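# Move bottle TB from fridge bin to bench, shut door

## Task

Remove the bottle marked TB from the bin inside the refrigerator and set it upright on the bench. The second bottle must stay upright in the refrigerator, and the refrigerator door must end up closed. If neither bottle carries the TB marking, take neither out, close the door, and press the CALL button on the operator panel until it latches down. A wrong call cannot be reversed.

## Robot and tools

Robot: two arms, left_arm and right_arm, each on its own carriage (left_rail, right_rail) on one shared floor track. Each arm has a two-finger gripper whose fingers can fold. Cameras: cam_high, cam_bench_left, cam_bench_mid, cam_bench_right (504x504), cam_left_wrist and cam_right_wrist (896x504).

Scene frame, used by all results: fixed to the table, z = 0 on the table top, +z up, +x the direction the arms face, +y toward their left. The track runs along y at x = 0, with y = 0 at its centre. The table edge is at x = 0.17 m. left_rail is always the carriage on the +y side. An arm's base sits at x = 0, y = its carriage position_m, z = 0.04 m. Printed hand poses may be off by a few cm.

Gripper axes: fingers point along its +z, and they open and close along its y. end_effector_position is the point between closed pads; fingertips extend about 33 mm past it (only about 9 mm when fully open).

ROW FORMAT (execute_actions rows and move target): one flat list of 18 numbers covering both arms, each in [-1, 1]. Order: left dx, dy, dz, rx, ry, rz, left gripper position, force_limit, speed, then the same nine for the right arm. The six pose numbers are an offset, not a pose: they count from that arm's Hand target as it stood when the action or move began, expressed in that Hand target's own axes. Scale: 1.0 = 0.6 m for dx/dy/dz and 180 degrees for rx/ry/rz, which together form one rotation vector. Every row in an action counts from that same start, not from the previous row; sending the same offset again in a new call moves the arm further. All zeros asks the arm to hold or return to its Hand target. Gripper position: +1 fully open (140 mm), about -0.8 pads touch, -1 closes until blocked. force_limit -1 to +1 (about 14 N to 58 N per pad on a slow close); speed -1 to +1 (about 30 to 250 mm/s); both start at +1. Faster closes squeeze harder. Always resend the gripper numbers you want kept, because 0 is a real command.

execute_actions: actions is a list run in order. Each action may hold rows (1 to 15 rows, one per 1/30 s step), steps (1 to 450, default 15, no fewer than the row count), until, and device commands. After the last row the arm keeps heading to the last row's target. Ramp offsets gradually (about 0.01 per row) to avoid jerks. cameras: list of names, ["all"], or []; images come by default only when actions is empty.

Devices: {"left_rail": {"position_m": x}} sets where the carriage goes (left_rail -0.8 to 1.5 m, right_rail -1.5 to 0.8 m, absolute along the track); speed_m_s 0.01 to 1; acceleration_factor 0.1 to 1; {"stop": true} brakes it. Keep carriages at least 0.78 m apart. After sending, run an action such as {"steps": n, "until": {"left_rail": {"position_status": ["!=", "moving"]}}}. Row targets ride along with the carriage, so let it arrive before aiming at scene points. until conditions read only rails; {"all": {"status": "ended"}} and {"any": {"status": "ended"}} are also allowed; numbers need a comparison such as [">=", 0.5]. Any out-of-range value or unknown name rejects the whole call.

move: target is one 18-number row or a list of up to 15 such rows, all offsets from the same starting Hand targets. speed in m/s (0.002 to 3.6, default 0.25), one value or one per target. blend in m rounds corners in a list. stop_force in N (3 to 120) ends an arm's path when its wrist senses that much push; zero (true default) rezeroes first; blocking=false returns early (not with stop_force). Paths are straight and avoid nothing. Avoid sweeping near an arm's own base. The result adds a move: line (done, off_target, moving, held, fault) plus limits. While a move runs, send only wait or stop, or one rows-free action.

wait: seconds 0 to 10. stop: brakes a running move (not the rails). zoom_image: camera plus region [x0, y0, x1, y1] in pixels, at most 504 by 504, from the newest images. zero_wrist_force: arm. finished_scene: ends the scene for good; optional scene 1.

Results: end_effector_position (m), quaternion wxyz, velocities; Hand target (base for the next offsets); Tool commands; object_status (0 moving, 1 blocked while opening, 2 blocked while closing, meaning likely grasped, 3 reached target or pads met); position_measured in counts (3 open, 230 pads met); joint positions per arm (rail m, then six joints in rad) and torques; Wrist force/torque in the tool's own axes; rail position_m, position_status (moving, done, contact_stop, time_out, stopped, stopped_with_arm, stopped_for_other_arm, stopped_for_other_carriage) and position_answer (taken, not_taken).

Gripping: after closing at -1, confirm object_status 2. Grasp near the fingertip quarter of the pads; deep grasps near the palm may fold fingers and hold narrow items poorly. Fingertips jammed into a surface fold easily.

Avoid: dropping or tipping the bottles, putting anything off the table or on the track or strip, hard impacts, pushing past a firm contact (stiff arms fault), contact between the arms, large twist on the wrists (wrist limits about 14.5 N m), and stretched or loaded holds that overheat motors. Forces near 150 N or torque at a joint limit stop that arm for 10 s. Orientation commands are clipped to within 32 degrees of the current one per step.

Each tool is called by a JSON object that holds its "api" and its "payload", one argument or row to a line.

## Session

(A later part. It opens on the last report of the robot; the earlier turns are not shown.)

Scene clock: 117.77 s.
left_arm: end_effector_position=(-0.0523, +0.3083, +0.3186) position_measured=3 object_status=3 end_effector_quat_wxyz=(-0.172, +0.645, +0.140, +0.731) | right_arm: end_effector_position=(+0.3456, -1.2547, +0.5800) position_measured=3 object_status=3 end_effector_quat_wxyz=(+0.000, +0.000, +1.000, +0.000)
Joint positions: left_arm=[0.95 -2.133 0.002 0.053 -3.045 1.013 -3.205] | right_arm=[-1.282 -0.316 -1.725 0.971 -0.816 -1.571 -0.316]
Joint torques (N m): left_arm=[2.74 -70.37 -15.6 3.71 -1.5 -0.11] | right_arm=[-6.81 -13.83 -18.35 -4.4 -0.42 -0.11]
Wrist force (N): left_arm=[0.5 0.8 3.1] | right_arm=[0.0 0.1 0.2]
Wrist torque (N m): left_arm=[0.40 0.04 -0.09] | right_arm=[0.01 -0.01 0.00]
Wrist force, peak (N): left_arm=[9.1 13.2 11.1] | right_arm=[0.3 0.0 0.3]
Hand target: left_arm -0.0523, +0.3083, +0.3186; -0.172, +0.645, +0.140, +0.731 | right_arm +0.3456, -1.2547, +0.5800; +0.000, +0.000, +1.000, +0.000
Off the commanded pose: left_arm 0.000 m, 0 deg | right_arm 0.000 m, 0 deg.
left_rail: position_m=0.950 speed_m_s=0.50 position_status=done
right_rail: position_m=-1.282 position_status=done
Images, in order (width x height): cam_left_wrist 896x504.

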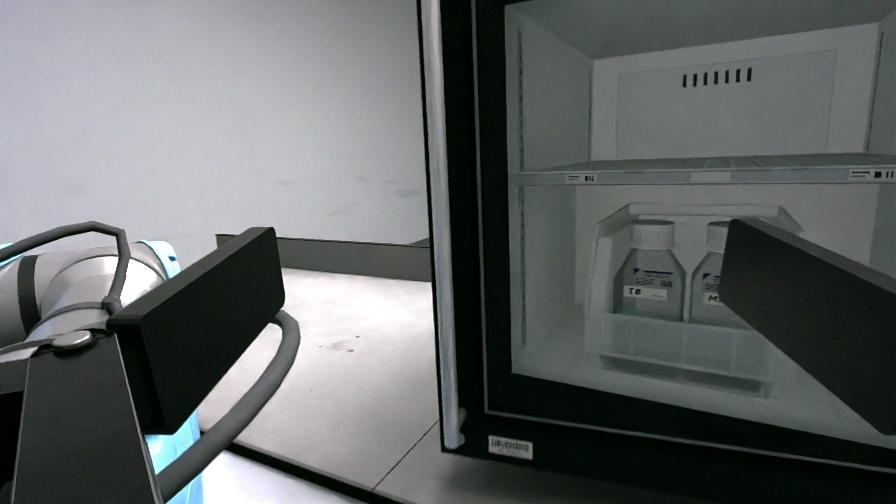

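{"api": "execute_actions", "payload": {
  "actions": [],
  "cameras": ["cam_bench_mid","cam_left_wrist","cam_high","cam_bench_left"]
}}

Scene clock: 119.40 s.
left_arm: end_effector_position=(-0.0523, +0.3083, +0.3186) position_measured=3 object_status=3 end_effector_quat_wxyz=(-0.172, +0.645, +0.140, +0.731) | right_arm: end_effector_position=(+0.3456, -1.2547, +0.5800) position_measured=3 object_status=3 end_effector_quat_wxyz=(+0.000, +0.000, +1.000, +0.000)
Joint positions: left_arm=[0.95 -2.133 0.002 0.053 -3.045 1.013 -3.205] | right_arm=[-1.282 -0.316 -1.725 0.971 -0.816 -1.571 -0.316]
Joint velocities: within noise
Joint torques (N m): left_arm=[2.58 -70.06 -15.94 3.18 -1.56 0.2] | right_arm=[-6.96 -13.19 -19.14 -4.52 -0.4 -0.06]
Wrist force (N): left_arm=[0.9 0.4 2.9] | right_arm=[0.0 0.0 0.0]
Wrist torque (N m): left_arm=[0.31 -0.04 -0.09] | right_arm=[-0.01 0.00 0.00]
Wrist force, peak (N): left_arm=[0.9 0.8 3.3] | right_arm=[-0.1 0.1 0.3]
Hand target: left_arm -0.0523, +0.3083, +0.3186; -0.172, +0.645, +0.140, +0.731 | right_arm +0.3456, -1.2547, +0.5800; +0.000, +0.000, +1.000, +0.000
Tool commands: left_gripper/position=+1.0 left_gripper/force_limit=+0.0 left_gripper/speed=-0.6 right_gripper/position=+1.0 right_gripper/force_limit=+1.0 right_gripper/speed=+1.0
Off the commanded pose: left_arm 0.000 m, 0 deg | right_arm 0.000 m, 0 deg.
left_rail: position_m=0.950 speed_m_s=0.50 position_status=done
right_rail: position_m=-1.282 position_status=done
Images, in order (width x height): cam_high 504x504, cam_bench_left 504x504, cam_bench_mid 504x504, cam_left_wrist 896x504.

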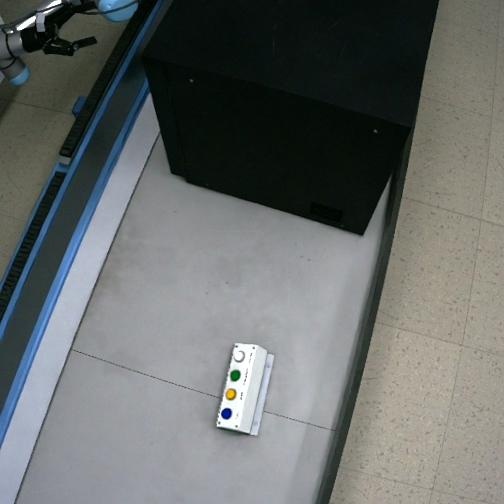

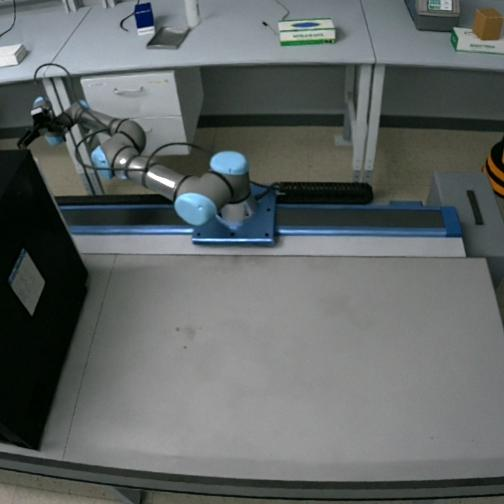

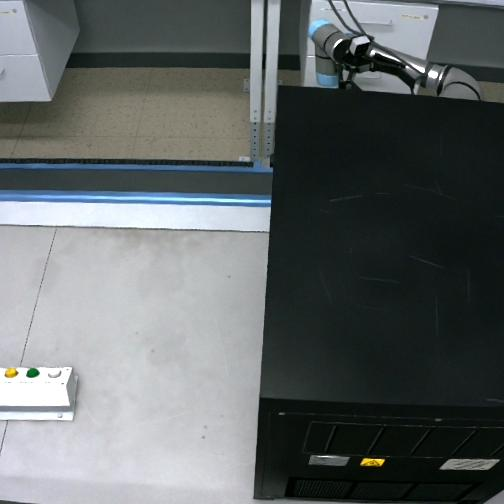

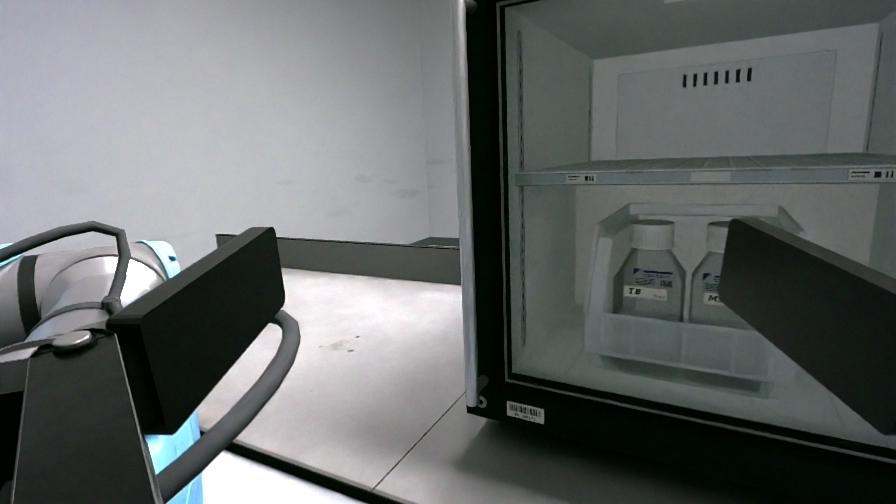

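{"api": "execute_actions", "payload": {
  "actions": [
    {"left_rail":{"position_m":1.2},"steps":120,"until":{"left_rail":{"position_status":["!=","moving"]}}}
  ]
}}

{"api": "move", "payload": {
  "target": [0,0,0,0,0,0,1,0,-0.6,0.4927,0.7,0.433,0,-0.5,0,0,0,0],
  "speed": 0.4
}}

{"api": "execute_actions", "payload": {
  "actions": [
    {"right_rail":{"position_m":-0.3,"speed_m_s":0.5,"acceleration_factor":0.5},"steps":150,"until":{"right_rail":{"position_status":["!=","moving"]}}}
  ],
  "cameras": ["cam_right_wrist","cam_bench_mid","cam_left_wrist"]
}}

Scene clock: 142.90 s.
left_arm: end_effector_position=(-0.0523, +0.5583, +0.3186) position_measured=3 object_status=3 end_effector_quat_wxyz=(-0.172, +0.645, +0.140, +0.731) | right_arm: end_effector_position=(+0.3456, -1.2547, +0.5800) position_measured=3 object_status=3 end_effector_quat_wxyz=(+0.000, +0.000, +1.000, +0.000)
Joint positions: left_arm=[1.2 -2.133 0.002 0.053 -3.045 1.013 -3.205] | right_arm=[-1.282 -0.316 -1.725 0.971 -0.816 -1.571 -0.316]
Joint torques (N m): left_arm=[2.49 -68.89 -18.02 1.99 -0.71 0.05] | right_arm=[-7.31 -13.35 -20.39 -4.7 -0.4 -0.01]
Wrist force (N): left_arm=[0.7 0.7 2.8] | right_arm=[0.0 0.0 0.2]
Wrist torque (N m): left_arm=[0.37 0.01 -0.08] | right_arm=[0.00 0.00 -0.01]
Wrist force, peak (N): left_arm=[0.9 -0.4 3.8] | right_arm=[-0.1 -0.1 0.6]
Hand target: left_arm -0.0523, +0.5583, +0.3186; -0.172, +0.645, +0.140, +0.731 | right_arm +0.3456, -1.2547, +0.5800; +0.000, +0.000, +1.000, +0.000
Tool commands: left_gripper/position=+1.0 left_gripper/force_limit=+0.0 left_gripper/speed=-0.6 right_gripper/position=+1.0 right_gripper/force_limit=+1.0 right_gripper/speed=+1.0
Off the commanded pose: left_arm 0.000 m, 0 deg | right_arm 0.000 m, 0 deg.
left_rail: position_m=1.200 speed_m_s=0.50 position_status=done
right_rail: position_m=-1.282 position_status=done

Scene clock: 146.63 s.
left_arm: end_effector_position=(-0.0523, +0.5583, +0.3186) position_measured=3 object_status=3 end_effector_quat_wxyz=(-0.172, +0.645, +0.140, +0.731) | right_arm: end_effector_position=(+0.0283, -0.8301, +0.3286) position_measured=129 object_status=3 end_effector_quat_wxyz=(+0.504, -0.203, +0.811, +0.217)
Joint positions: left_arm=[1.2 -2.133 0.002 0.053 -3.045 1.013 -3.205] | right_arm=[-1.282 1.79 -1.729 2.386 -2.996 -2.556 0.871]
Joint torques (N m): left_arm=[1.75 -68.13 -17.79 1.82 0.76 -0.08] | right_arm=[-8.99 -20.98 -12.96 -7.14 1.97 -2.6]
Wrist force (N): left_arm=[0.8 0.4 2.9] | right_arm=[-5.6 0.7 0.2]
Wrist torque (N m): left_arm=[0.32 -0.02 -0.08] | right_arm=[0.37 0.87 0.57]
Wrist force, peak (N): left_arm=[0.8 0.8 3.4] | right_arm=[-10.4 -2.3 -0.4]
Hand target: left_arm -0.0523, +0.5583, +0.3186; -0.172, +0.645, +0.140, +0.731 | right_arm +0.0283, -0.8301, +0.3286; +0.504, -0.203, +0.811, +0.217 (not the last commanded pose)
Off the commanded pose: left_arm 0.000 m, 0 deg | right_arm 0.024 m, 43 deg; orientation clipped.
left_rail: position_m=1.200 speed_m_s=0.50 position_status=done
right_rail: position_m=-1.282 position_status=done
led back after a hold (right arm): the arm was led back toward your command in small steps, so it may still be short of it.
move: held (right_arm; a check stopped the path); limits=paced,held
pose unreachable (right arm): on one or more control steps of this call, first in action 0 (counted from 0), this arm could not follow its commanded pose, so it was not sent that pose on those steps. It may still have moved: this result reports where it is.
cause: moving toward the commanded pose would bring two parts of the arm too close to each other (its gripper and another part of the arm, with joints 5 (wrist 1) to 7 (wrist 3) between them, 41 mm apart when it was first held).

Scene clock: 149.63 s.
left_arm: end_effector_position=(-0.0523, +0.5583, +0.3186) position_measured=3 object_status=3 end_effector_quat_wxyz=(-0.172, +0.645, +0.140, +0.731) | right_arm: end_effector_position=(+0.0283, +0.1518, +0.3286) position_measured=129 object_status=3 end_effector_quat_wxyz=(+0.504, -0.203, +0.811, +0.217)
Joint positions: left_arm=[1.2 -2.133 0.002 0.053 -3.045 1.013 -3.205] | right_arm=[-0.3 1.79 -1.729 2.386 -2.996 -2.556 0.871]
Joint torques (N m): left_arm=[1.96 -69.29 -18.04 1.48 1.69 0.19] | right_arm=[1.67 -9.68 -24.06 -5.36 1.3 -2.39]
Wrist force (N): left_arm=[0.8 0.5 3.2] | right_arm=[-5.5 0.6 0.1]
Wrist torque (N m): left_arm=[0.33 0.00 -0.08] | right_arm=[0.35 0.86 0.57]
Wrist force, peak (N): left_arm=[0.8 0.7 3.4] | right_arm=[-5.7 1.5 0.7]
Hand target: left_arm -0.0523, +0.5583, +0.3186; -0.172, +0.645, +0.140, +0.731 | right_arm +0.0283, +0.1518, +0.3286; +0.504, -0.203, +0.811, +0.217 (not the last commanded pose)
Tool commands: left_gripper/position=+1.0 left_gripper/force_limit=+0.0 left_gripper/speed=-0.6 right_gripper/position=+0.0 right_gripper/force_limit=+0.0 right_gripper/speed=+0.0
Off the commanded pose: left_arm 0.000 m, 0 deg | right_arm 0.024 m, 43 deg.
left_rail: position_m=1.200 speed_m_s=0.50 position_status=done
right_rail: position_m=-0.300 speed_m_s=0.50 position_status=done
Images, in order (width x height): cam_bench_mid 504x504, cam_left_wrist 896x504, cam_right_wrist 896x504.

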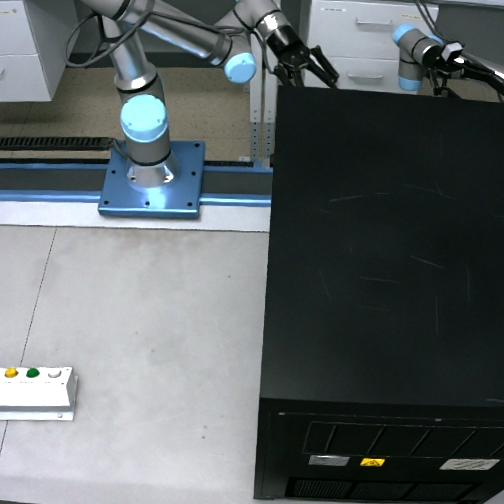

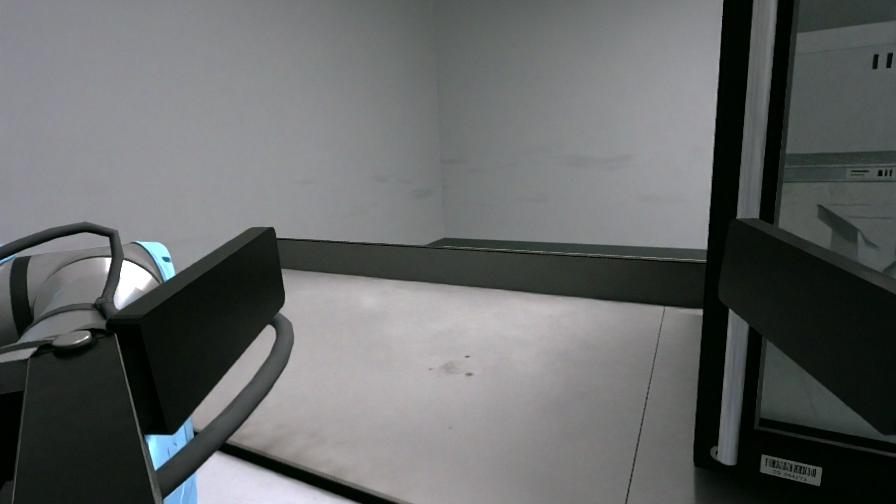

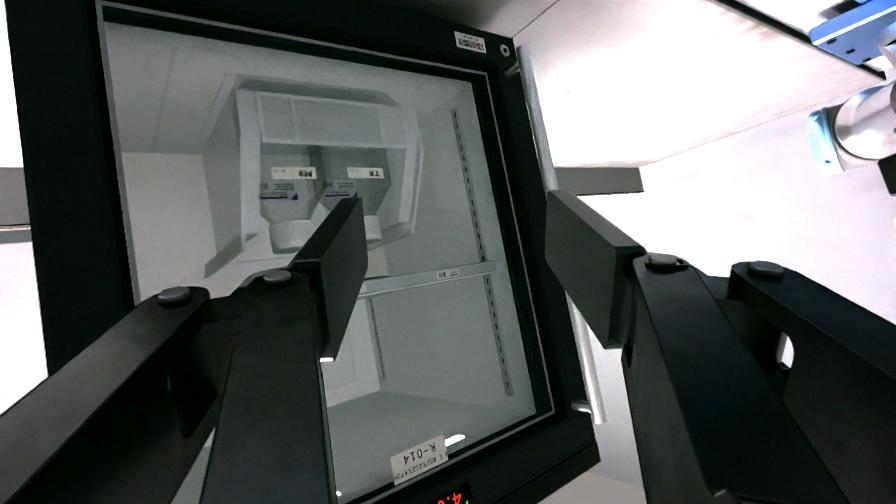

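{"api": "move", "payload": {
  "target": [
    [0,0,0,0,0,0,1,0,-0.6,-0.0256,0.3705,0.1955,0,0,0,0,0,0],
    [0,0,0,0,0,0,1,0,-0.6,-0.0256,0.3705,0.1955,0.1937,-0.1415,-0.0065,0,0,0]
  ],
  "speed": 0.3,
  "cameras": ["cam_right_wrist"]
}}

Scene clock: 163.20 s.
left_arm: end_effector_position=(-0.0523, +0.5583, +0.3186) position_measured=3 object_status=3 end_effector_quat_wxyz=(-0.172, +0.645, +0.140, +0.731) | right_arm: end_effector_position=(-0.0038, +0.4029, +0.3293) position_measured=129 object_status=3 end_effector_quat_wxyz=(+0.592, -0.140, +0.779, +0.150)
Joint positions: left_arm=[1.2 -2.133 0.002 0.053 -3.045 1.013 -3.205] | right_arm=[-0.3 1.809 -1.029 1.612 -2.772 -2.825 1]
Joint torques (N m): left_arm=[0.43 -68.19 -18.77 -0.33 1.84 -0.07] | right_arm=[-9.1 -50.53 -13.99 -6.66 1.41 -2.46]
Wrist force (N): left_arm=[1.1 0.9 2.8] | right_arm=[-6.1 0.2 0.5]
Wrist torque (N m): left_arm=[0.41 -0.09 -0.09] | right_arm=[0.37 0.97 0.66]
Wrist force, peak (N): left_arm=[0.7 0.7 3.6] | right_arm=[-7.6 -0.6 0.6]
Hand target: left_arm -0.0523, +0.5583, +0.3186; -0.172, +0.645, +0.140, +0.731 | right_arm -0.0038, +0.4029, +0.3293; +0.592, -0.140, +0.779, +0.150 (not the last commanded pose)
Off the commanded pose: left_arm 0.000 m, 0 deg | right_arm 0.002 m, 28 deg.
left_rail: position_m=1.200 speed_m_s=0.50 position_status=done
right_rail: position_m=-0.300 speed_m_s=0.50 position_status=done
led back after a hold (right arm): the arm was led back toward your command in small steps, so it may still be short of it.
move: held (right_arm; a check stopped the path); path passed 1 of 2 targets; limits=held
pose unreachable (right arm): on one or more control steps of this call, first in action 0 (counted from 0), this arm could not follow its commanded pose, so it was not sent that pose on those steps. It may still have moved: this result reports where it is.
cause: moving toward the commanded pose would bring a part of the arm too close to another arm (this arm's gripper and the left arm's gripper, 10 mm apart when this arm was first held).
Images, in order (width x height): cam_right_wrist 896x504.

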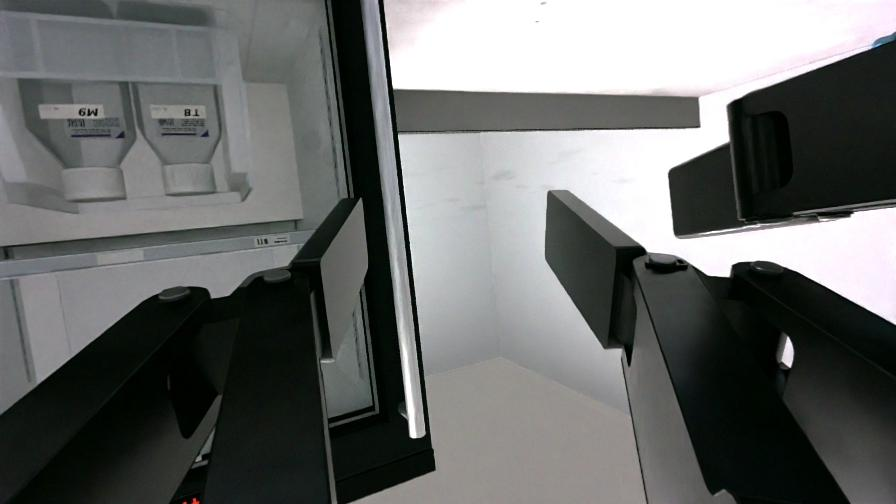

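{"api": "execute_actions", "payload": {
  "actions": [
    {"left_rail":{"position_m":1.45},"steps":120,"until":{"left_rail":{"position_status":["!=","moving"]}}}
  ]
}}

{"api": "move", "payload": {
  "target": [
    [0,0,0,0,0,0,1,0,-0.6,0,0,0,0.1337,-0.0861,-0.0046,0,0,0],
    [0,0,0,0,0,0,1,0,-0.6,-0.0473,0.0007,0.2398,0.1337,-0.0861,-0.0046,0,0,0]
  ],
  "cameras": ["cam_right_wrist"]
}}

Scene clock: 169.10 s.
left_arm: end_effector_position=(-0.0523, +0.5583, +0.3186) position_measured=3 object_status=3 end_effector_quat_wxyz=(-0.172, +0.645, +0.140, +0.731) | right_arm: end_effector_position=(-0.0038, +0.4029, +0.3294) position_measured=129 object_status=3 end_effector_quat_wxyz=(+0.592, -0.140, +0.779, +0.150)
Joint positions: left_arm=[1.2 -2.133 0.002 0.053 -3.045 1.013 -3.205] | right_arm=[-0.3 1.809 -1.029 1.612 -2.772 -2.825 1]
Joint torques (N m): left_arm=[0.92 -67.96 -18.8 0.17 2.04 -0.08] | right_arm=[-9.14 -49.36 -13.25 -6.85 1.53 -2.36]
Wrist force (N): left_arm=[0.7 0.8 2.8] | right_arm=[-6.1 0.0 0.3]
Wrist torque (N m): left_arm=[0.39 0.02 -0.08] | right_arm=[0.33 0.97 0.66]
Wrist force, peak (N): left_arm=[0.9 0.9 3.3] | right_arm=[-6.3 0.1 0.4]
Hand target: left_arm -0.0523, +0.5583, +0.3186; -0.172, +0.645, +0.140, +0.731 | right_arm -0.0038, +0.4029, +0.3293; +0.592, -0.140, +0.779, +0.150 (not the last commanded pose)
Tool commands: left_gripper/position=+1.0 left_gripper/force_limit=+0.0 left_gripper/speed=-0.6 right_gripper/position=+0.0 right_gripper/force_limit=+0.0 right_gripper/speed=+0.0
Off the commanded pose: left_arm 0.000 m, 0 deg | right_arm 0.003 m, 28 deg.
left_rail: position_m=1.200 speed_m_s=0.50 position_status=stopped_for_other_arm position_answer=taken
right_rail: position_m=-0.300 speed_m_s=0.50 position_status=done

Scene clock: 170.00 s.
left_arm: end_effector_position=(-0.0523, +0.5583, +0.3186) position_measured=3 object_status=3 end_effector_quat_wxyz=(-0.172, +0.645, +0.140, +0.731) | right_arm: end_effector_position=(-0.0040, +0.4032, +0.3294) position_measured=129 object_status=3 end_effector_quat_wxyz=(+0.600, -0.133, +0.775, +0.144)
Joint positions: left_arm=[1.2 -2.133 0.002 0.053 -3.045 1.013 -3.205] | right_arm=[-0.3 1.813 -1.016 1.598 -2.735 -2.853 1.033]
Joint torques (N m): left_arm=[2.17 -67.95 -19.02 0.18 1.77 -0.11] | right_arm=[-8.89 -52.02 -13.62 -6.94 1.48 -2.37]
Wrist force (N): left_arm=[0.9 0.7 3.0] | right_arm=[-6.2 0.3 0.6]
Wrist torque (N m): left_arm=[0.36 -0.03 -0.09] | right_arm=[0.39 0.98 0.66]
Wrist force, peak (N): left_arm=[1.0 0.7 3.2] | right_arm=[-7.0 -0.5 0.5]
Hand target: left_arm -0.0523, +0.5583, +0.3186; -0.172, +0.645, +0.140, +0.731 | right_arm -0.0040, +0.4032, +0.3294; +0.600, -0.133, +0.775, +0.144 (not the last commanded pose)
Off the commanded pose: left_arm 0.000 m, 0 deg | right_arm 0.147 m, 27 deg.
left_rail: position_m=1.200 speed_m_s=0.50 position_status=stopped_for_other_arm position_answer=taken
right_rail: position_m=-0.300 speed_m_s=0.50 position_status=done
led back after a hold (right arm): the arm was led back toward your command in small steps, so it may still be short of it.
move: held (right_arm; a check stopped the path); path passed 0 of 2 targets; limits=held
pose unreachable (right arm): on one or more control steps of this call, first in action 0 (counted from 0), this arm could not follow its commanded pose, so it was not sent that pose on those steps. It may still have moved: this result reports where it is.
cause: moving toward the commanded pose would bring a part of the arm too close to another arm (this arm's gripper and the left arm's gripper, 8 mm apart when this arm was first held).
Images, in order (width x height): cam_right_wrist 896x504.

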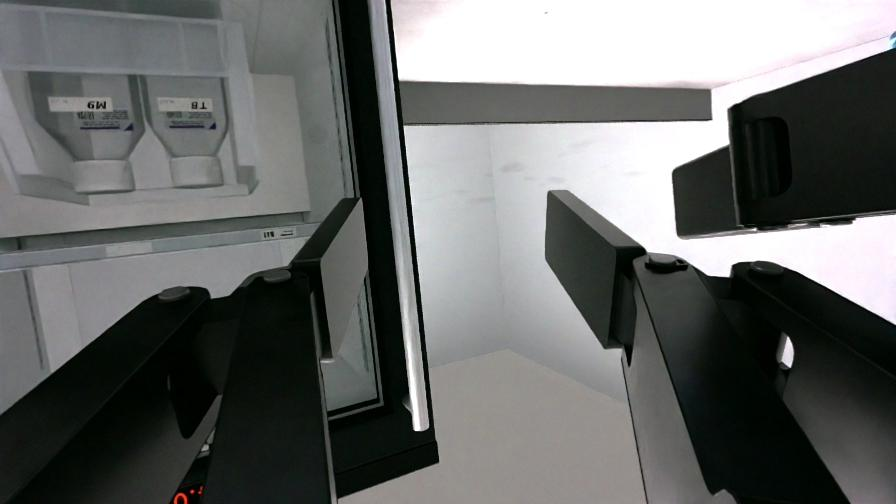

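{"api": "execute_actions", "payload": {
  "actions": [
    {"right_rail":{"position_m":-0.45},"steps":90,"until":{"right_rail":{"position_status":["!=","moving"]}}},
    {"steps":40},
    {"left_rail":{"position_m":1.45},"steps":120,"until":{"left_rail":{"position_status":["!=","moving"]}}}
  ]
}}

Scene clock: 172.83 s.
left_arm: end_effector_position=(-0.0523, +0.5583, +0.3186) position_measured=3 object_status=3 end_effector_quat_wxyz=(-0.172, +0.645, +0.140, +0.731) | right_arm: end_effector_position=(-0.0040, +0.4032, +0.3294) position_measured=129 object_status=3 end_effector_quat_wxyz=(+0.600, -0.133, +0.775, +0.144)
Joint positions: left_arm=[1.2 -2.133 0.002 0.053 -3.045 1.013 -3.205] | right_arm=[-0.3 1.813 -1.016 1.598 -2.736 -2.853 1.032]
Joint torques (N m): left_arm=[1.48 -68.28 -18.98 0.5 1.91 -0.3] | right_arm=[-8.67 -39.95 -12.62 -6.81 1.27 -2.47]
Wrist force (N): left_arm=[1.0 0.6 3.0] | right_arm=[-6.0 0.2 0.6]
Wrist torque (N m): left_arm=[0.35 -0.05 -0.09] | right_arm=[0.37 0.95 0.66]
Wrist force, peak (N): left_arm=[0.8 0.4 3.4] | right_arm=[-6.4 0.3 0.7]
Hand target: left_arm -0.0523, +0.5583, +0.3186; -0.172, +0.645, +0.140, +0.731 | right_arm -0.0040, +0.4032, +0.3294; +0.600, -0.133, +0.775, +0.144 (not the last commanded pose)
Tool commands: left_gripper/position=+1.0 left_gripper/force_limit=+0.0 left_gripper/speed=-0.6 right_gripper/position=+0.0 right_gripper/force_limit=+0.0 right_gripper/speed=+0.0
Off the commanded pose: left_arm 0.000 m, 0 deg | right_arm 0.147 m, 27 deg.
left_rail: position_m=1.200 speed_m_s=0.50 position_status=stopped_for_other_arm position_answer=taken
right_rail: position_m=-0.300 speed_m_s=0.50 position_status=stopped_for_other_arm position_answer=taken

{"api": "move", "payload": {
  "target": [0.135,-0.378,0.2,0,0,0,1,0,-0.6,0,0,0,0,0,0,0,0,0]
}}

{"api": "execute_actions", "payload": {
  "actions": [
    {"steps":40},
    {"left_rail":{"position_m":1.45},"steps":120,"until":{"left_rail":{"position_status":["!=","moving"]}}}
  ]
}}

Scene clock: 177.43 s.
left_arm: end_effector_position=(-0.0522, +0.5585, +0.3187) position_measured=3 object_status=3 end_effector_quat_wxyz=(-0.172, +0.645, +0.140, +0.731) end_effector_velocity=(+0.000, +0.000, -0.001) end_effector_angular_velocity=(+0.001, -0.001, -0.001) | right_arm: end_effector_position=(-0.0040, +0.4032, +0.3294) position_measured=129 object_status=3 end_effector_quat_wxyz=(+0.600, -0.133, +0.775, +0.144)
Joint positions: left_arm=[1.2 -2.133 -0.002 0.06 -3.049 1.013 -3.205] | right_arm=[-0.3 1.813 -1.016 1.598 -2.736 -2.853 1.032]
Joint velocities: left_arm=[0 0 0.004 -0.005 0.002 0 0] | right_arm=[within noise]
Joint torques (N m): left_arm=[-4.38 -56.89 -33.88 3.7 -1.46 -2.4] | right_arm=[-9.33 -39.08 -13.31 -6.87 1.31 -2.53]
Wrist force (N): left_arm=[1.0 0.7 3.1] | right_arm=[-6.3 0.2 0.6]
Wrist torque (N m): left_arm=[0.37 -0.06 -0.08] | right_arm=[0.37 1.01 0.66]
Wrist force, peak (N): left_arm=[1.9 0.3 3.4] | right_arm=[-6.4 0.3 0.8]
Hand target: left_arm -0.0522, +0.5584, +0.3187; -0.172, +0.646, +0.140, +0.731 (not the last commanded pose) | right_arm -0.0040, +0.4032, +0.3294; +0.600, -0.133, +0.775, +0.144
Off the commanded pose: left_arm 0.269 m, 0 deg | right_arm 0.000 m, 0 deg.
left_rail: position_m=1.200 speed_m_s=0.50 position_status=stopped_for_other_arm position_answer=taken
right_rail: position_m=-0.300 speed_m_s=0.50 position_status=stopped_for_other_arm position_answer=taken
move: held (left_arm; a check stopped the path); limits=held
pose unreachable (left arm): on one or more control steps of this call, first in action 0 (counted from 0), this arm could not follow its commanded pose, so it was not sent that pose on those steps. It may still have moved: this result reports where it is.
cause: moving toward the commanded pose would bring a part of the arm too close to another arm (this arm's gripper and the right arm's gripper, 9 mm apart when this arm was first held).

Scene clock: 179.03 s.
left_arm: end_effector_position=(-0.0522, +0.5584, +0.3187) position_measured=3 object_status=3 end_effector_quat_wxyz=(-0.172, +0.646, +0.140, +0.731) | right_arm: end_effector_position=(-0.0040, +0.4032, +0.3294) position_measured=129 object_status=3 end_effector_quat_wxyz=(+0.600, -0.133, +0.775, +0.144)
Joint positions: left_arm=[1.2 -2.133 0.001 0.055 -3.047 1.013 -3.205] | right_arm=[-0.3 1.813 -1.016 1.598 -2.736 -2.853 1.032]
Joint torques (N m): left_arm=[-9.35 -58.53 -33.16 3.86 1.26 -0.49] | right_arm=[-10.18 -39.61 -14.2 -6.62 1.26 -2.46]
Wrist force (N): left_arm=[0.9 0.7 3.1] | right_arm=[-6.3 0.3 0.6]
Wrist torque (N m): left_arm=[0.38 -0.04 -0.08] | right_arm=[0.40 1.00 0.66]
Wrist force, peak (N): left_arm=[0.8 0.5 3.3] | right_arm=[-6.4 0.4 0.6]
Hand target: left_arm -0.0522, +0.5584, +0.3187; -0.172, +0.646, +0.140, +0.731 (not the last commanded pose) | right_arm -0.0040, +0.4032, +0.3294; +0.600, -0.133, +0.775, +0.144
Tool commands: left_gripper/position=+1.0 left_gripper/force_limit=+0.0 left_gripper/speed=-0.6 right_gripper/position=+0.0 right_gripper/force_limit=+0.0 right_gripper/speed=+0.0
Off the commanded pose: left_arm 0.269 m, 0 deg | right_arm 0.000 m, 0 deg.
left_rail: position_m=1.200 speed_m_s=0.50 position_status=stopped_for_other_arm position_answer=taken
right_rail: position_m=-0.300 speed_m_s=0.50 position_status=stopped_for_other_arm position_answer=taken

{"api": "move", "payload": {
  "target": [0,0,0,0,0,0,1,0,-0.6,0.0265,-0.285,-0.177,0,0,0,0,0,0]
}}

{"api": "execute_actions", "payload": {
  "actions": [
    {"steps":40},
    {"left_rail":{"position_m":1.45},"steps":120,"until":{"left_rail":{"position_status":["!=","moving"]}}}
  ]
}}

Scene clock: 183.37 s.
left_arm: end_effector_position=(-0.0523, +0.5584, +0.3187) position_measured=3 object_status=3 end_effector_quat_wxyz=(-0.172, +0.646, +0.140, +0.731) | right_arm: end_effector_position=(-0.0378, +0.2041, +0.3285) position_measured=129 object_status=3 end_effector_quat_wxyz=(+0.600, -0.133, +0.775, +0.144)
Joint positions: left_arm=[1.2 -2.133 0.001 0.054 -3.046 1.013 -3.205] | right_arm=[-0.3 1.986 -1.444 2.033 -2.12 -2.901 1.676]
Joint torques (N m): left_arm=[-7.17 -56.5 -33.41 3.73 1.85 2.32] | right_arm=[7.45 -19.9 -30.85 0.73 1.18 2.42]
Wrist force (N): left_arm=[1.0 0.6 3.3] | right_arm=[-6.0 -0.1 0.1]
Wrist torque (N m): left_arm=[0.35 -0.06 -0.08] | right_arm=[0.29 0.93 0.44]
Wrist force, peak (N): left_arm=[0.9 0.8 3.4] | right_arm=[-6.5 1.4 0.9]
Hand target: left_arm -0.0522, +0.5584, +0.3187; -0.172, +0.646, +0.140, +0.731 | right_arm -0.0379, +0.2041, +0.3285; +0.600, -0.133, +0.775, +0.144
Off the commanded pose: left_arm 0.000 m, 0 deg | right_arm 0.000 m, 0 deg.
left_rail: position_m=1.200 speed_m_s=0.50 position_status=stopped_for_other_arm position_answer=taken
right_rail: position_m=-0.300 speed_m_s=0.50 position_status=stopped_for_other_arm position_answer=taken
move: done

Scene clock: 186.23 s.
left_arm: end_effector_position=(-0.0523, +0.8084, +0.3187) position_measured=3 object_status=3 end_effector_quat_wxyz=(-0.172, +0.646, +0.140, +0.731) | right_arm: end_effector_position=(-0.0379, +0.2041, +0.3285) position_measured=129 object_status=3 end_effector_quat_wxyz=(+0.600, -0.133, +0.775, +0.144)
Joint positions: left_arm=[1.45 -2.133 0.001 0.054 -3.046 1.013 -3.205] | right_arm=[-0.3 1.986 -1.444 2.031 -2.114 -2.901 1.681]
Joint torques (N m): left_arm=[-1.91 -59.39 -32.02 1.52 1.91 2.55] | right_arm=[7.24 -19.71 -30.22 0.62 1.06 2.08]
Wrist force (N): left_arm=[0.5 0.6 3.0] | right_arm=[-6.0 -0.1 0.1]
Wrist torque (N m): left_arm=[0.34 0.04 -0.09] | right_arm=[0.28 0.94 0.45]
Wrist force, peak (N): left_arm=[1.0 -0.5 3.7] | right_arm=[-6.3 0.0 0.2]
Hand target: left_arm -0.0522, +0.8084, +0.3187; -0.172, +0.646, +0.140, +0.731 | right_arm -0.0379, +0.2041, +0.3285; +0.600, -0.133, +0.775, +0.144
Tool commands: left_gripper/position=+1.0 left_gripper/force_limit=+0.0 left_gripper/speed=-0.6 right_gripper/position=+0.0 right_gripper/force_limit=+0.0 right_gripper/speed=+0.0
Off the commanded pose: left_arm 0.000 m, 0 deg | right_arm 0.000 m, 0 deg.
left_rail: position_m=1.450 speed_m_s=0.50 position_status=done
right_rail: position_m=-0.300 speed_m_s=0.50 position_status=stopped_for_other_arm position_answer=taken

{"api": "move", "payload": {
  "target": [
    [0,0,0,0,0,0,1,0,-0.6,-0.03,0.3085,0.194,0.1277,-0.0808,-0.0052,0,0,0],
    [0,0,0,0,0,0,1,0,-0.6,-0.0688,0.2947,0.4195,0.1277,-0.0808,-0.0052,0,0,0]
  ],
  "blend": 0.03,
  "cameras": ["cam_right_wrist"]
}}

Scene clock: 194.57 s.
left_arm: end_effector_position=(-0.0523, +0.8084, +0.3187) position_measured=3 object_status=3 end_effector_quat_wxyz=(-0.172, +0.646, +0.140, +0.731) | right_arm: end_effector_position=(+0.1303, +0.4650, +0.3198) position_measured=129 object_status=3 end_effector_quat_wxyz=(+0.697, -0.015, +0.717, +0.014)
Joint positions: left_arm=[1.45 -2.133 0.001 0.054 -3.046 1.013 -3.205] | right_arm=[-0.3 1.633 -0.768 1.051 -1.211 -3.106 2.212]
Joint torques (N m): left_arm=[12.19 -59.03 -29.14 0.13 1.95 2.39] | right_arm=[-8.36 -47.91 -33.3 1.63 1.36 2.1]
Wrist force (N): left_arm=[0.9 0.4 3.1] | right_arm=[-6.6 -0.5 0.7]
Wrist torque (N m): left_arm=[0.31 -0.03 -0.08] | right_arm=[0.36 1.10 0.42]
Wrist force, peak (N): left_arm=[1.0 0.8 3.4] | right_arm=[-7.0 0.4 0.1]
Hand target: left_arm -0.0522, +0.8084, +0.3187; -0.172, +0.646, +0.140, +0.731 | right_arm +0.1299, +0.4651, +0.3198; +0.709, +0.002, +0.706, -0.003
Off the commanded pose: left_arm 0.000 m, 0 deg | right_arm 0.000 m, 3 deg.
left_rail: position_m=1.450 speed_m_s=0.50 position_status=done
right_rail: position_m=-0.300 speed_m_s=0.50 position_status=stopped_for_other_arm position_answer=taken
move: off_target (right_arm)
Images, in order (width x height): cam_right_wrist 896x504.

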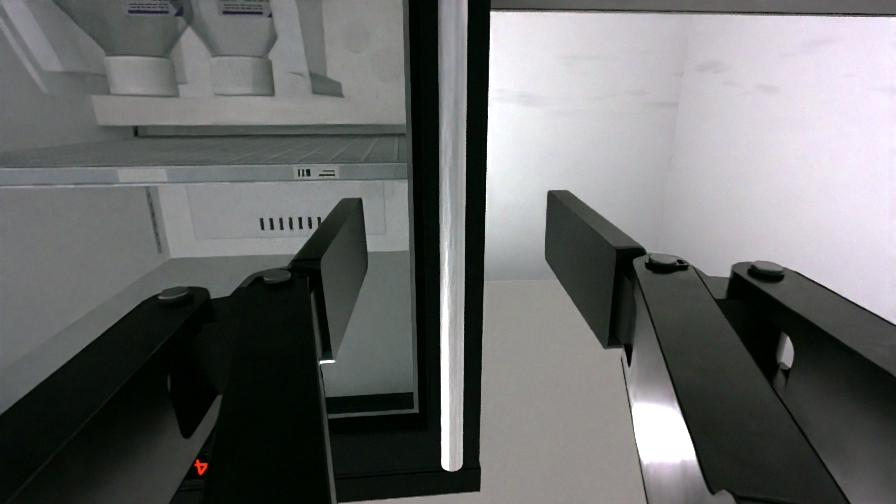

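{"api": "move", "payload": {
  "target": [0,0,0,0,0,0,1,0,-0.6,0,0,0.203,0,0,0,0,0,0],
  "speed": 0.12
}}

{"api": "execute_actions", "payload": {
  "actions": [
    {"rows":[[0,0,0,0,0,0,1,0,-0.6,0,0,0,0,0,0,-1,-0.5,-0.9]],"steps":90}
  ],
  "cameras": ["cam_right_wrist"]
}}

Scene clock: 199.17 s.
left_arm: end_effector_position=(-0.0522, +0.8084, +0.3187) position_measured=3 object_status=3 end_effector_quat_wxyz=(-0.172, +0.646, +0.140, +0.731) | right_arm: end_effector_position=(+0.2513, +0.4642, +0.3203) position_measured=129 object_status=3 end_effector_quat_wxyz=(+0.723, +0.016, +0.691, -0.018)
Joint positions: left_arm=[1.45 -2.133 0.001 0.054 -3.046 1.013 -3.205] | right_arm=[-0.3 1.475 -0.71 0.971 -1.021 -3.207 2.381]
Joint torques (N m): left_arm=[14.61 -62.23 -24.86 0.32 1.82 2.27] | right_arm=[-9.03 -50.51 -33.04 1.27 -4.69 2.05]
Wrist force (N): left_arm=[0.8 0.8 2.8] | right_arm=[-6.9 -0.2 1.0]
Wrist torque (N m): left_arm=[0.40 -0.02 -0.08] | right_arm=[0.44 1.18 0.41]
Wrist force, peak (N): left_arm=[0.9 0.5 3.5] | right_arm=[-7.0 0.1 1.9]
Hand target: left_arm -0.0522, +0.8084, +0.3187; -0.172, +0.646, +0.140, +0.731 | right_arm +0.2517, +0.4643, +0.3203; +0.709, +0.002, +0.706, -0.003
Off the commanded pose: left_arm 0.000 m, 0 deg | right_arm 0.000 m, 3 deg.
left_rail: position_m=1.450 speed_m_s=0.50 position_status=done
right_rail: position_m=-0.300 speed_m_s=0.50 position_status=stopped_for_other_arm position_answer=taken
move: off_target (right_arm)

Scene clock: 202.60 s.
left_arm: end_effector_position=(-0.0522, +0.8084, +0.3187) position_measured=3 object_status=3 end_effector_quat_wxyz=(-0.172, +0.646, +0.140, +0.731) | right_arm: end_effector_position=(+0.2517, +0.4643, +0.3203) position_measured=200 object_status=2 end_effector_quat_wxyz=(+0.709, +0.002, +0.705, -0.003)
Joint positions: left_arm=[1.45 -2.133 0.001 0.054 -3.046 1.013 -3.205] | right_arm=[-0.3 1.474 -0.569 0.604 -0.104 -3.233 3.072]
Joint torques (N m): left_arm=[14.18 -64.01 -21.14 0.06 1.77 2.45] | right_arm=[-8.4 -57.21 -35.67 2.3 -1.25 2.07]
Wrist force (N): left_arm=[0.9 0.7 3.0] | right_arm=[-1.2 2.4 2.5]
Wrist torque (N m): left_arm=[0.38 -0.05 -0.09] | right_arm=[1.04 0.87 0.48]
Wrist force, peak (N): left_arm=[1.0 0.6 3.3] | right_arm=[-28.1 -5.1 -24.3]
Hand target: left_arm -0.0522, +0.8084, +0.3187; -0.172, +0.646, +0.140, +0.731 | right_arm +0.2517, +0.4643, +0.3203; +0.709, +0.002, +0.706, -0.003
Off the commanded pose: left_arm 0.000 m, 0 deg | right_arm 0.000 m, 0 deg.
left_rail: position_m=1.450 speed_m_s=0.50 position_status=done
right_rail: position_m=-0.300 speed_m_s=0.50 position_status=stopped_for_other_arm position_answer=taken
Images, in order (width x height): cam_right_wrist 896x504.

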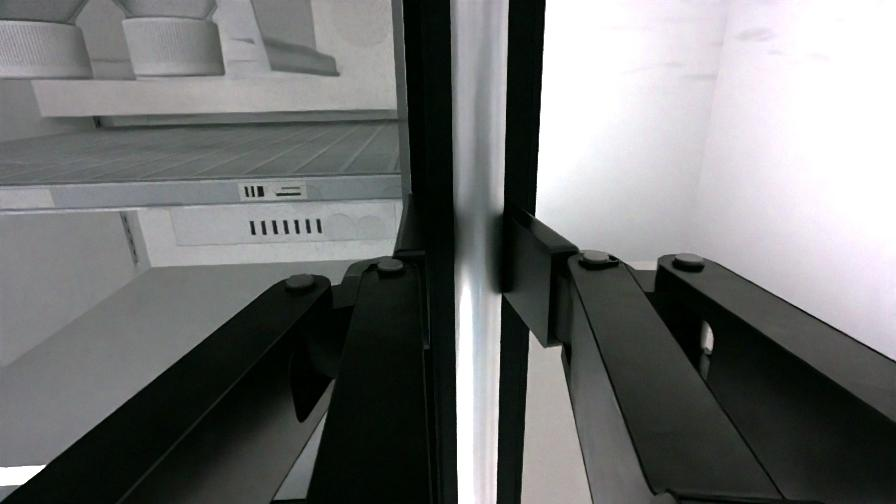

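{"api": "move", "payload": {
  "target": [
    [0,0,0,0,0,0,1,0,-0.6,0,-0.0132,-0.0743,-0.0278,0,0,-0.98,0,-0.9],
    [0,0,0,0,0,0,1,0,-0.6,0,-0.0585,-0.2183,-0.0833,0,0,-0.98,0,-0.9],
    [0,0,0,0,0,0,1,0,-0.6,0,-0.1283,-0.352,-0.1389,0,0,-0.98,0,-0.9]
  ],
  "speed": [0.05,0.1,0.1],
  "blend": 0.01,
  "cameras": ["cam_right_wrist"]
}}

Scene clock: 211.63 s.
left_arm: end_effector_position=(-0.0522, +0.8084, +0.3187) position_measured=3 object_status=3 end_effector_quat_wxyz=(-0.172, +0.646, +0.140, +0.731) | right_arm: end_effector_position=(+0.0401, +0.3886, +0.3195) position_measured=222 object_status=2 end_effector_quat_wxyz=(+0.692, -0.152, +0.689, +0.150)
Joint positions: left_arm=[1.45 -2.133 0.001 0.054 -3.046 1.013 -3.205] | right_arm=[-0.3 1.76 -1.005 1.378 -0.387 -3.383 3.125]
Joint torques (N m): left_arm=[15.16 -66.86 -11.2 -0.06 1.58 2.49] | right_arm=[15.36 -28.57 -2.93 -2.24 -12.61 -3.32]
Wrist force (N): left_arm=[0.8 0.4 2.8] | right_arm=[-42.7 -22.0 2.2]
Wrist torque (N m): left_arm=[0.31 -0.02 -0.08] | right_arm=[1.87 1.64 1.14]
Wrist force, peak (N): left_arm=[1.0 0.6 3.4] | right_arm=[-42.9 -22.0 2.2]
Hand target: left_arm -0.0522, +0.8084, +0.3187; -0.172, +0.646, +0.140, +0.731 | right_arm +0.0400, +0.3886, +0.3195; +0.692, -0.152, +0.689, +0.150
Off the commanded pose: left_arm 0.000 m, 0 deg | right_arm 0.000 m, 0 deg.
left_rail: position_m=1.450 speed_m_s=0.50 position_status=done
right_rail: position_m=-0.300 speed_m_s=0.50 position_status=stopped_for_other_arm position_answer=taken
move: done
Images, in order (width x height): cam_right_wrist 896x504.

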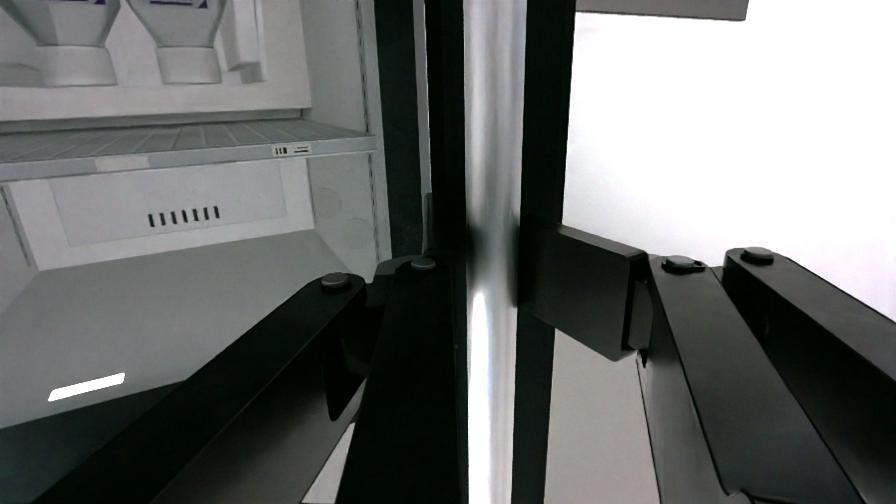

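{"api": "move", "payload": {
  "target": [0,0,0,0,0,0,1,0,-0.6,-0.008,-0.007,0,0,0,0,-0.98,0,-0.9],
  "speed": 0.05
}}

Scene clock: 216.90 s.
left_arm: end_effector_position=(-0.0522, +0.8084, +0.3187) position_measured=3 object_status=3 end_effector_quat_wxyz=(-0.172, +0.646, +0.140, +0.731) | right_arm: end_effector_position=(+0.0417, +0.3849, +0.3239) position_measured=222 object_status=2 end_effector_quat_wxyz=(+0.692, -0.152, +0.689, +0.150)
Joint positions: left_arm=[1.45 -2.133 0.001 0.054 -3.046 1.013 -3.205] | right_arm=[-0.3 1.758 -1.018 1.387 -0.383 -3.384 3.125]
Joint torques (N m): left_arm=[15.05 -70.91 -9.34 0.15 1.49 2.25] | right_arm=[-13.34 -110.38 -53.75 -1.98 -2.38 -2.89]
Wrist force (N): left_arm=[0.8 0.4 3.0] | right_arm=[86.6 8.1 -4.7]
Wrist torque (N m): left_arm=[0.30 -0.02 -0.09] | right_arm=[2.66 1.70 0.98]
Wrist force, peak (N): left_arm=[0.5 0.8 3.5] | right_arm=[86.6 8.1 -4.7]
Hand target: left_arm -0.0522, +0.8084, +0.3187; -0.172, +0.646, +0.140, +0.731 | right_arm +0.0418, +0.3848, +0.3243; +0.692, -0.152, +0.689, +0.150
Off the commanded pose: left_arm 0.000 m, 0 deg | right_arm 0.000 m, 0 deg.
left_rail: position_m=1.450 speed_m_s=0.50 position_status=done
right_rail: position_m=-0.300 speed_m_s=0.50 position_status=stopped_for_other_arm position_answer=taken
move: done

{"api": "move", "payload": {
  "target": [
    [0,0,0,0,0,0,1,0,-0.6,0.0053,0.002,0,0,0,0,-0.98,0,-0.9],
    [0,0,0,0,0,0,1,0,-0.6,0.0053,-0.0305,-0.1475,-0.0556,0,0,-0.98,0,-0.9]
  ],
  "speed": 0.08,
  "cameras": ["cam_right_wrist"]
}}

Scene clock: 222.97 s.
left_arm: end_effector_position=(-0.0522, +0.8084, +0.3187) position_measured=3 object_status=3 end_effector_quat_wxyz=(-0.172, +0.646, +0.140, +0.731) | right_arm: end_effector_position=(-0.0302, +0.3303, +0.3208) position_measured=225 object_status=2 end_effector_quat_wxyz=(+0.677, -0.210, +0.674, +0.208)
Joint positions: left_arm=[1.45 -2.133 0.001 0.054 -3.046 1.013 -3.205] | right_arm=[-0.3 1.883 -1.165 1.623 -0.468 -3.43 3.129]
Joint torques (N m): left_arm=[15.67 -73.25 -9.56 0.2 1.37 2.4] | right_arm=[23.82 -44.07 -22.66 -8.1 -15.12 -3.12]
Wrist force (N): left_arm=[0.8 0.8 2.8] | right_arm=[-3.2 -38.1 6.7]
Wrist torque (N m): left_arm=[0.38 0.00 -0.08] | right_arm=[1.82 1.30 1.12]
Wrist force, peak (N): left_arm=[0.9 0.5 3.6] | right_arm=[92.6 8.1 -4.7]
Hand target: left_arm -0.0522, +0.8084, +0.3187; -0.172, +0.646, +0.140, +0.731 | right_arm -0.0310, +0.3313, +0.3208; +0.676, -0.211, +0.674, +0.210
Off the commanded pose: left_arm 0.000 m, 0 deg | right_arm 0.001 m, 0 deg.
left_rail: position_m=1.450 speed_m_s=0.50 position_status=done
right_rail: position_m=-0.300 speed_m_s=0.50 position_status=stopped_for_other_arm position_answer=taken
move: done
Images, in order (width x height): cam_right_wrist 896x504.

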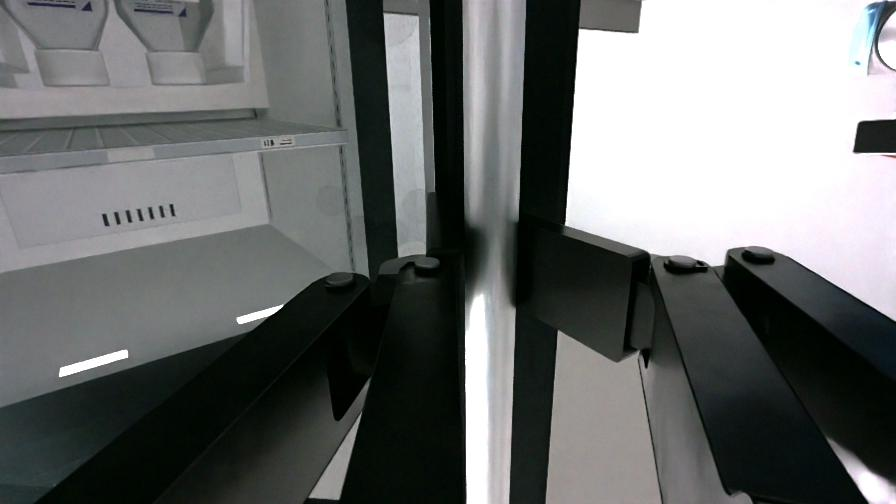

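{"api": "move", "payload": {
  "target": [
    [0,0,0,0,0,0,1,0,-0.6,0,-0.009,0,0,0,0,-0.98,0,-0.9],
    [0,0,0,0,0,0,1,0,-0.6,0,-0.049,-0.1475,-0.0556,0,0,-0.98,0,-0.9]
  ],
  "speed": 0.08,
  "cameras": ["cam_right_wrist"]
}}

Scene clock: 229.90 s.
left_arm: end_effector_position=(-0.0522, +0.8084, +0.3187) position_measured=3 object_status=3 end_effector_quat_wxyz=(-0.172, +0.646, +0.140, +0.731) | right_arm: end_effector_position=(-0.0868, +0.2567, +0.3207) position_measured=228 object_status=2 end_effector_quat_wxyz=(+0.655, -0.269, +0.653, +0.267)
Joint positions: left_arm=[1.45 -2.133 0.001 0.054 -3.046 1.013 -3.205] | right_arm=[-0.3 2.014 -1.339 1.864 -0.531 -3.476 3.131]
Joint torques (N m): left_arm=[14.89 -73.19 -9.62 0.46 1.05 2.14] | right_arm=[23.09 -33.44 -21.99 -7.93 -15 -3.21]
Wrist force (N): left_arm=[0.7 0.2 2.8] | right_arm=[-5.7 -37.9 7.4]
Wrist torque (N m): left_arm=[0.28 0.01 -0.08] | right_arm=[1.79 1.20 1.09]
Wrist force, peak (N): left_arm=[1.2 0.6 3.3] | right_arm=[-3.0 -38.6 6.9]
Hand target: left_arm -0.0522, +0.8084, +0.3187; -0.172, +0.646, +0.140, +0.731 | right_arm -0.0871, +0.2568, +0.3207; +0.655, -0.270, +0.653, +0.268
Off the commanded pose: left_arm 0.000 m, 0 deg | right_arm 0.000 m, 0 deg.
left_rail: position_m=1.450 speed_m_s=0.50 position_status=done
right_rail: position_m=-0.300 speed_m_s=0.50 position_status=stopped_for_other_arm position_answer=taken
move: done
Images, in order (width x height): cam_right_wrist 896x504.

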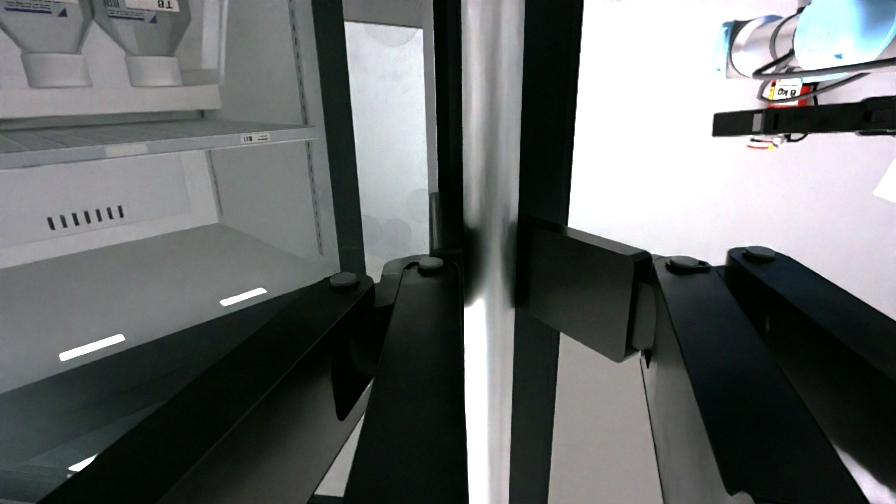

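{"api": "move", "payload": {
  "target": [0,0,0,0,0,0,1,0,-0.6,0,-0.009,0,0,0,0,-0.98,0,-0.9],
  "speed": 0.05
}}

Scene clock: 233.00 s.
left_arm: end_effector_position=(-0.0522, +0.8084, +0.3187) position_measured=3 object_status=3 end_effector_quat_wxyz=(-0.172, +0.646, +0.140, +0.731) | right_arm: end_effector_position=(-0.0834, +0.2530, +0.3207) position_measured=228 object_status=2 end_effector_quat_wxyz=(+0.655, -0.270, +0.653, +0.268)
Joint positions: left_arm=[1.45 -2.133 0.001 0.054 -3.046 1.013 -3.205] | right_arm=[-0.3 2.011 -1.351 1.879 -0.535 -3.481 3.131]
Joint torques (N m): left_arm=[13.86 -73.3 -9.4 0.28 0.66 2.53] | right_arm=[-13.48 -39.9 -12.03 -3.6 -2.22 0.77]
Wrist force (N): left_arm=[0.8 0.6 2.8] | right_arm=[-1.0 7.3 -6.1]
Wrist torque (N m): left_arm=[0.35 -0.02 -0.08] | right_arm=[2.63 0.94 1.07]
Wrist force, peak (N): left_arm=[0.8 0.8 3.3] | right_arm=[-5.4 -38.6 7.6]
Hand target: left_arm -0.0522, +0.8084, +0.3187; -0.172, +0.646, +0.140, +0.731 | right_arm -0.0833, +0.2529, +0.3207; +0.655, -0.270, +0.653, +0.268
Off the commanded pose: left_arm 0.000 m, 0 deg | right_arm 0.000 m, 0 deg.
left_rail: position_m=1.450 speed_m_s=0.50 position_status=done
right_rail: position_m=-0.300 speed_m_s=0.50 position_status=stopped_for_other_arm position_answer=taken
move: done


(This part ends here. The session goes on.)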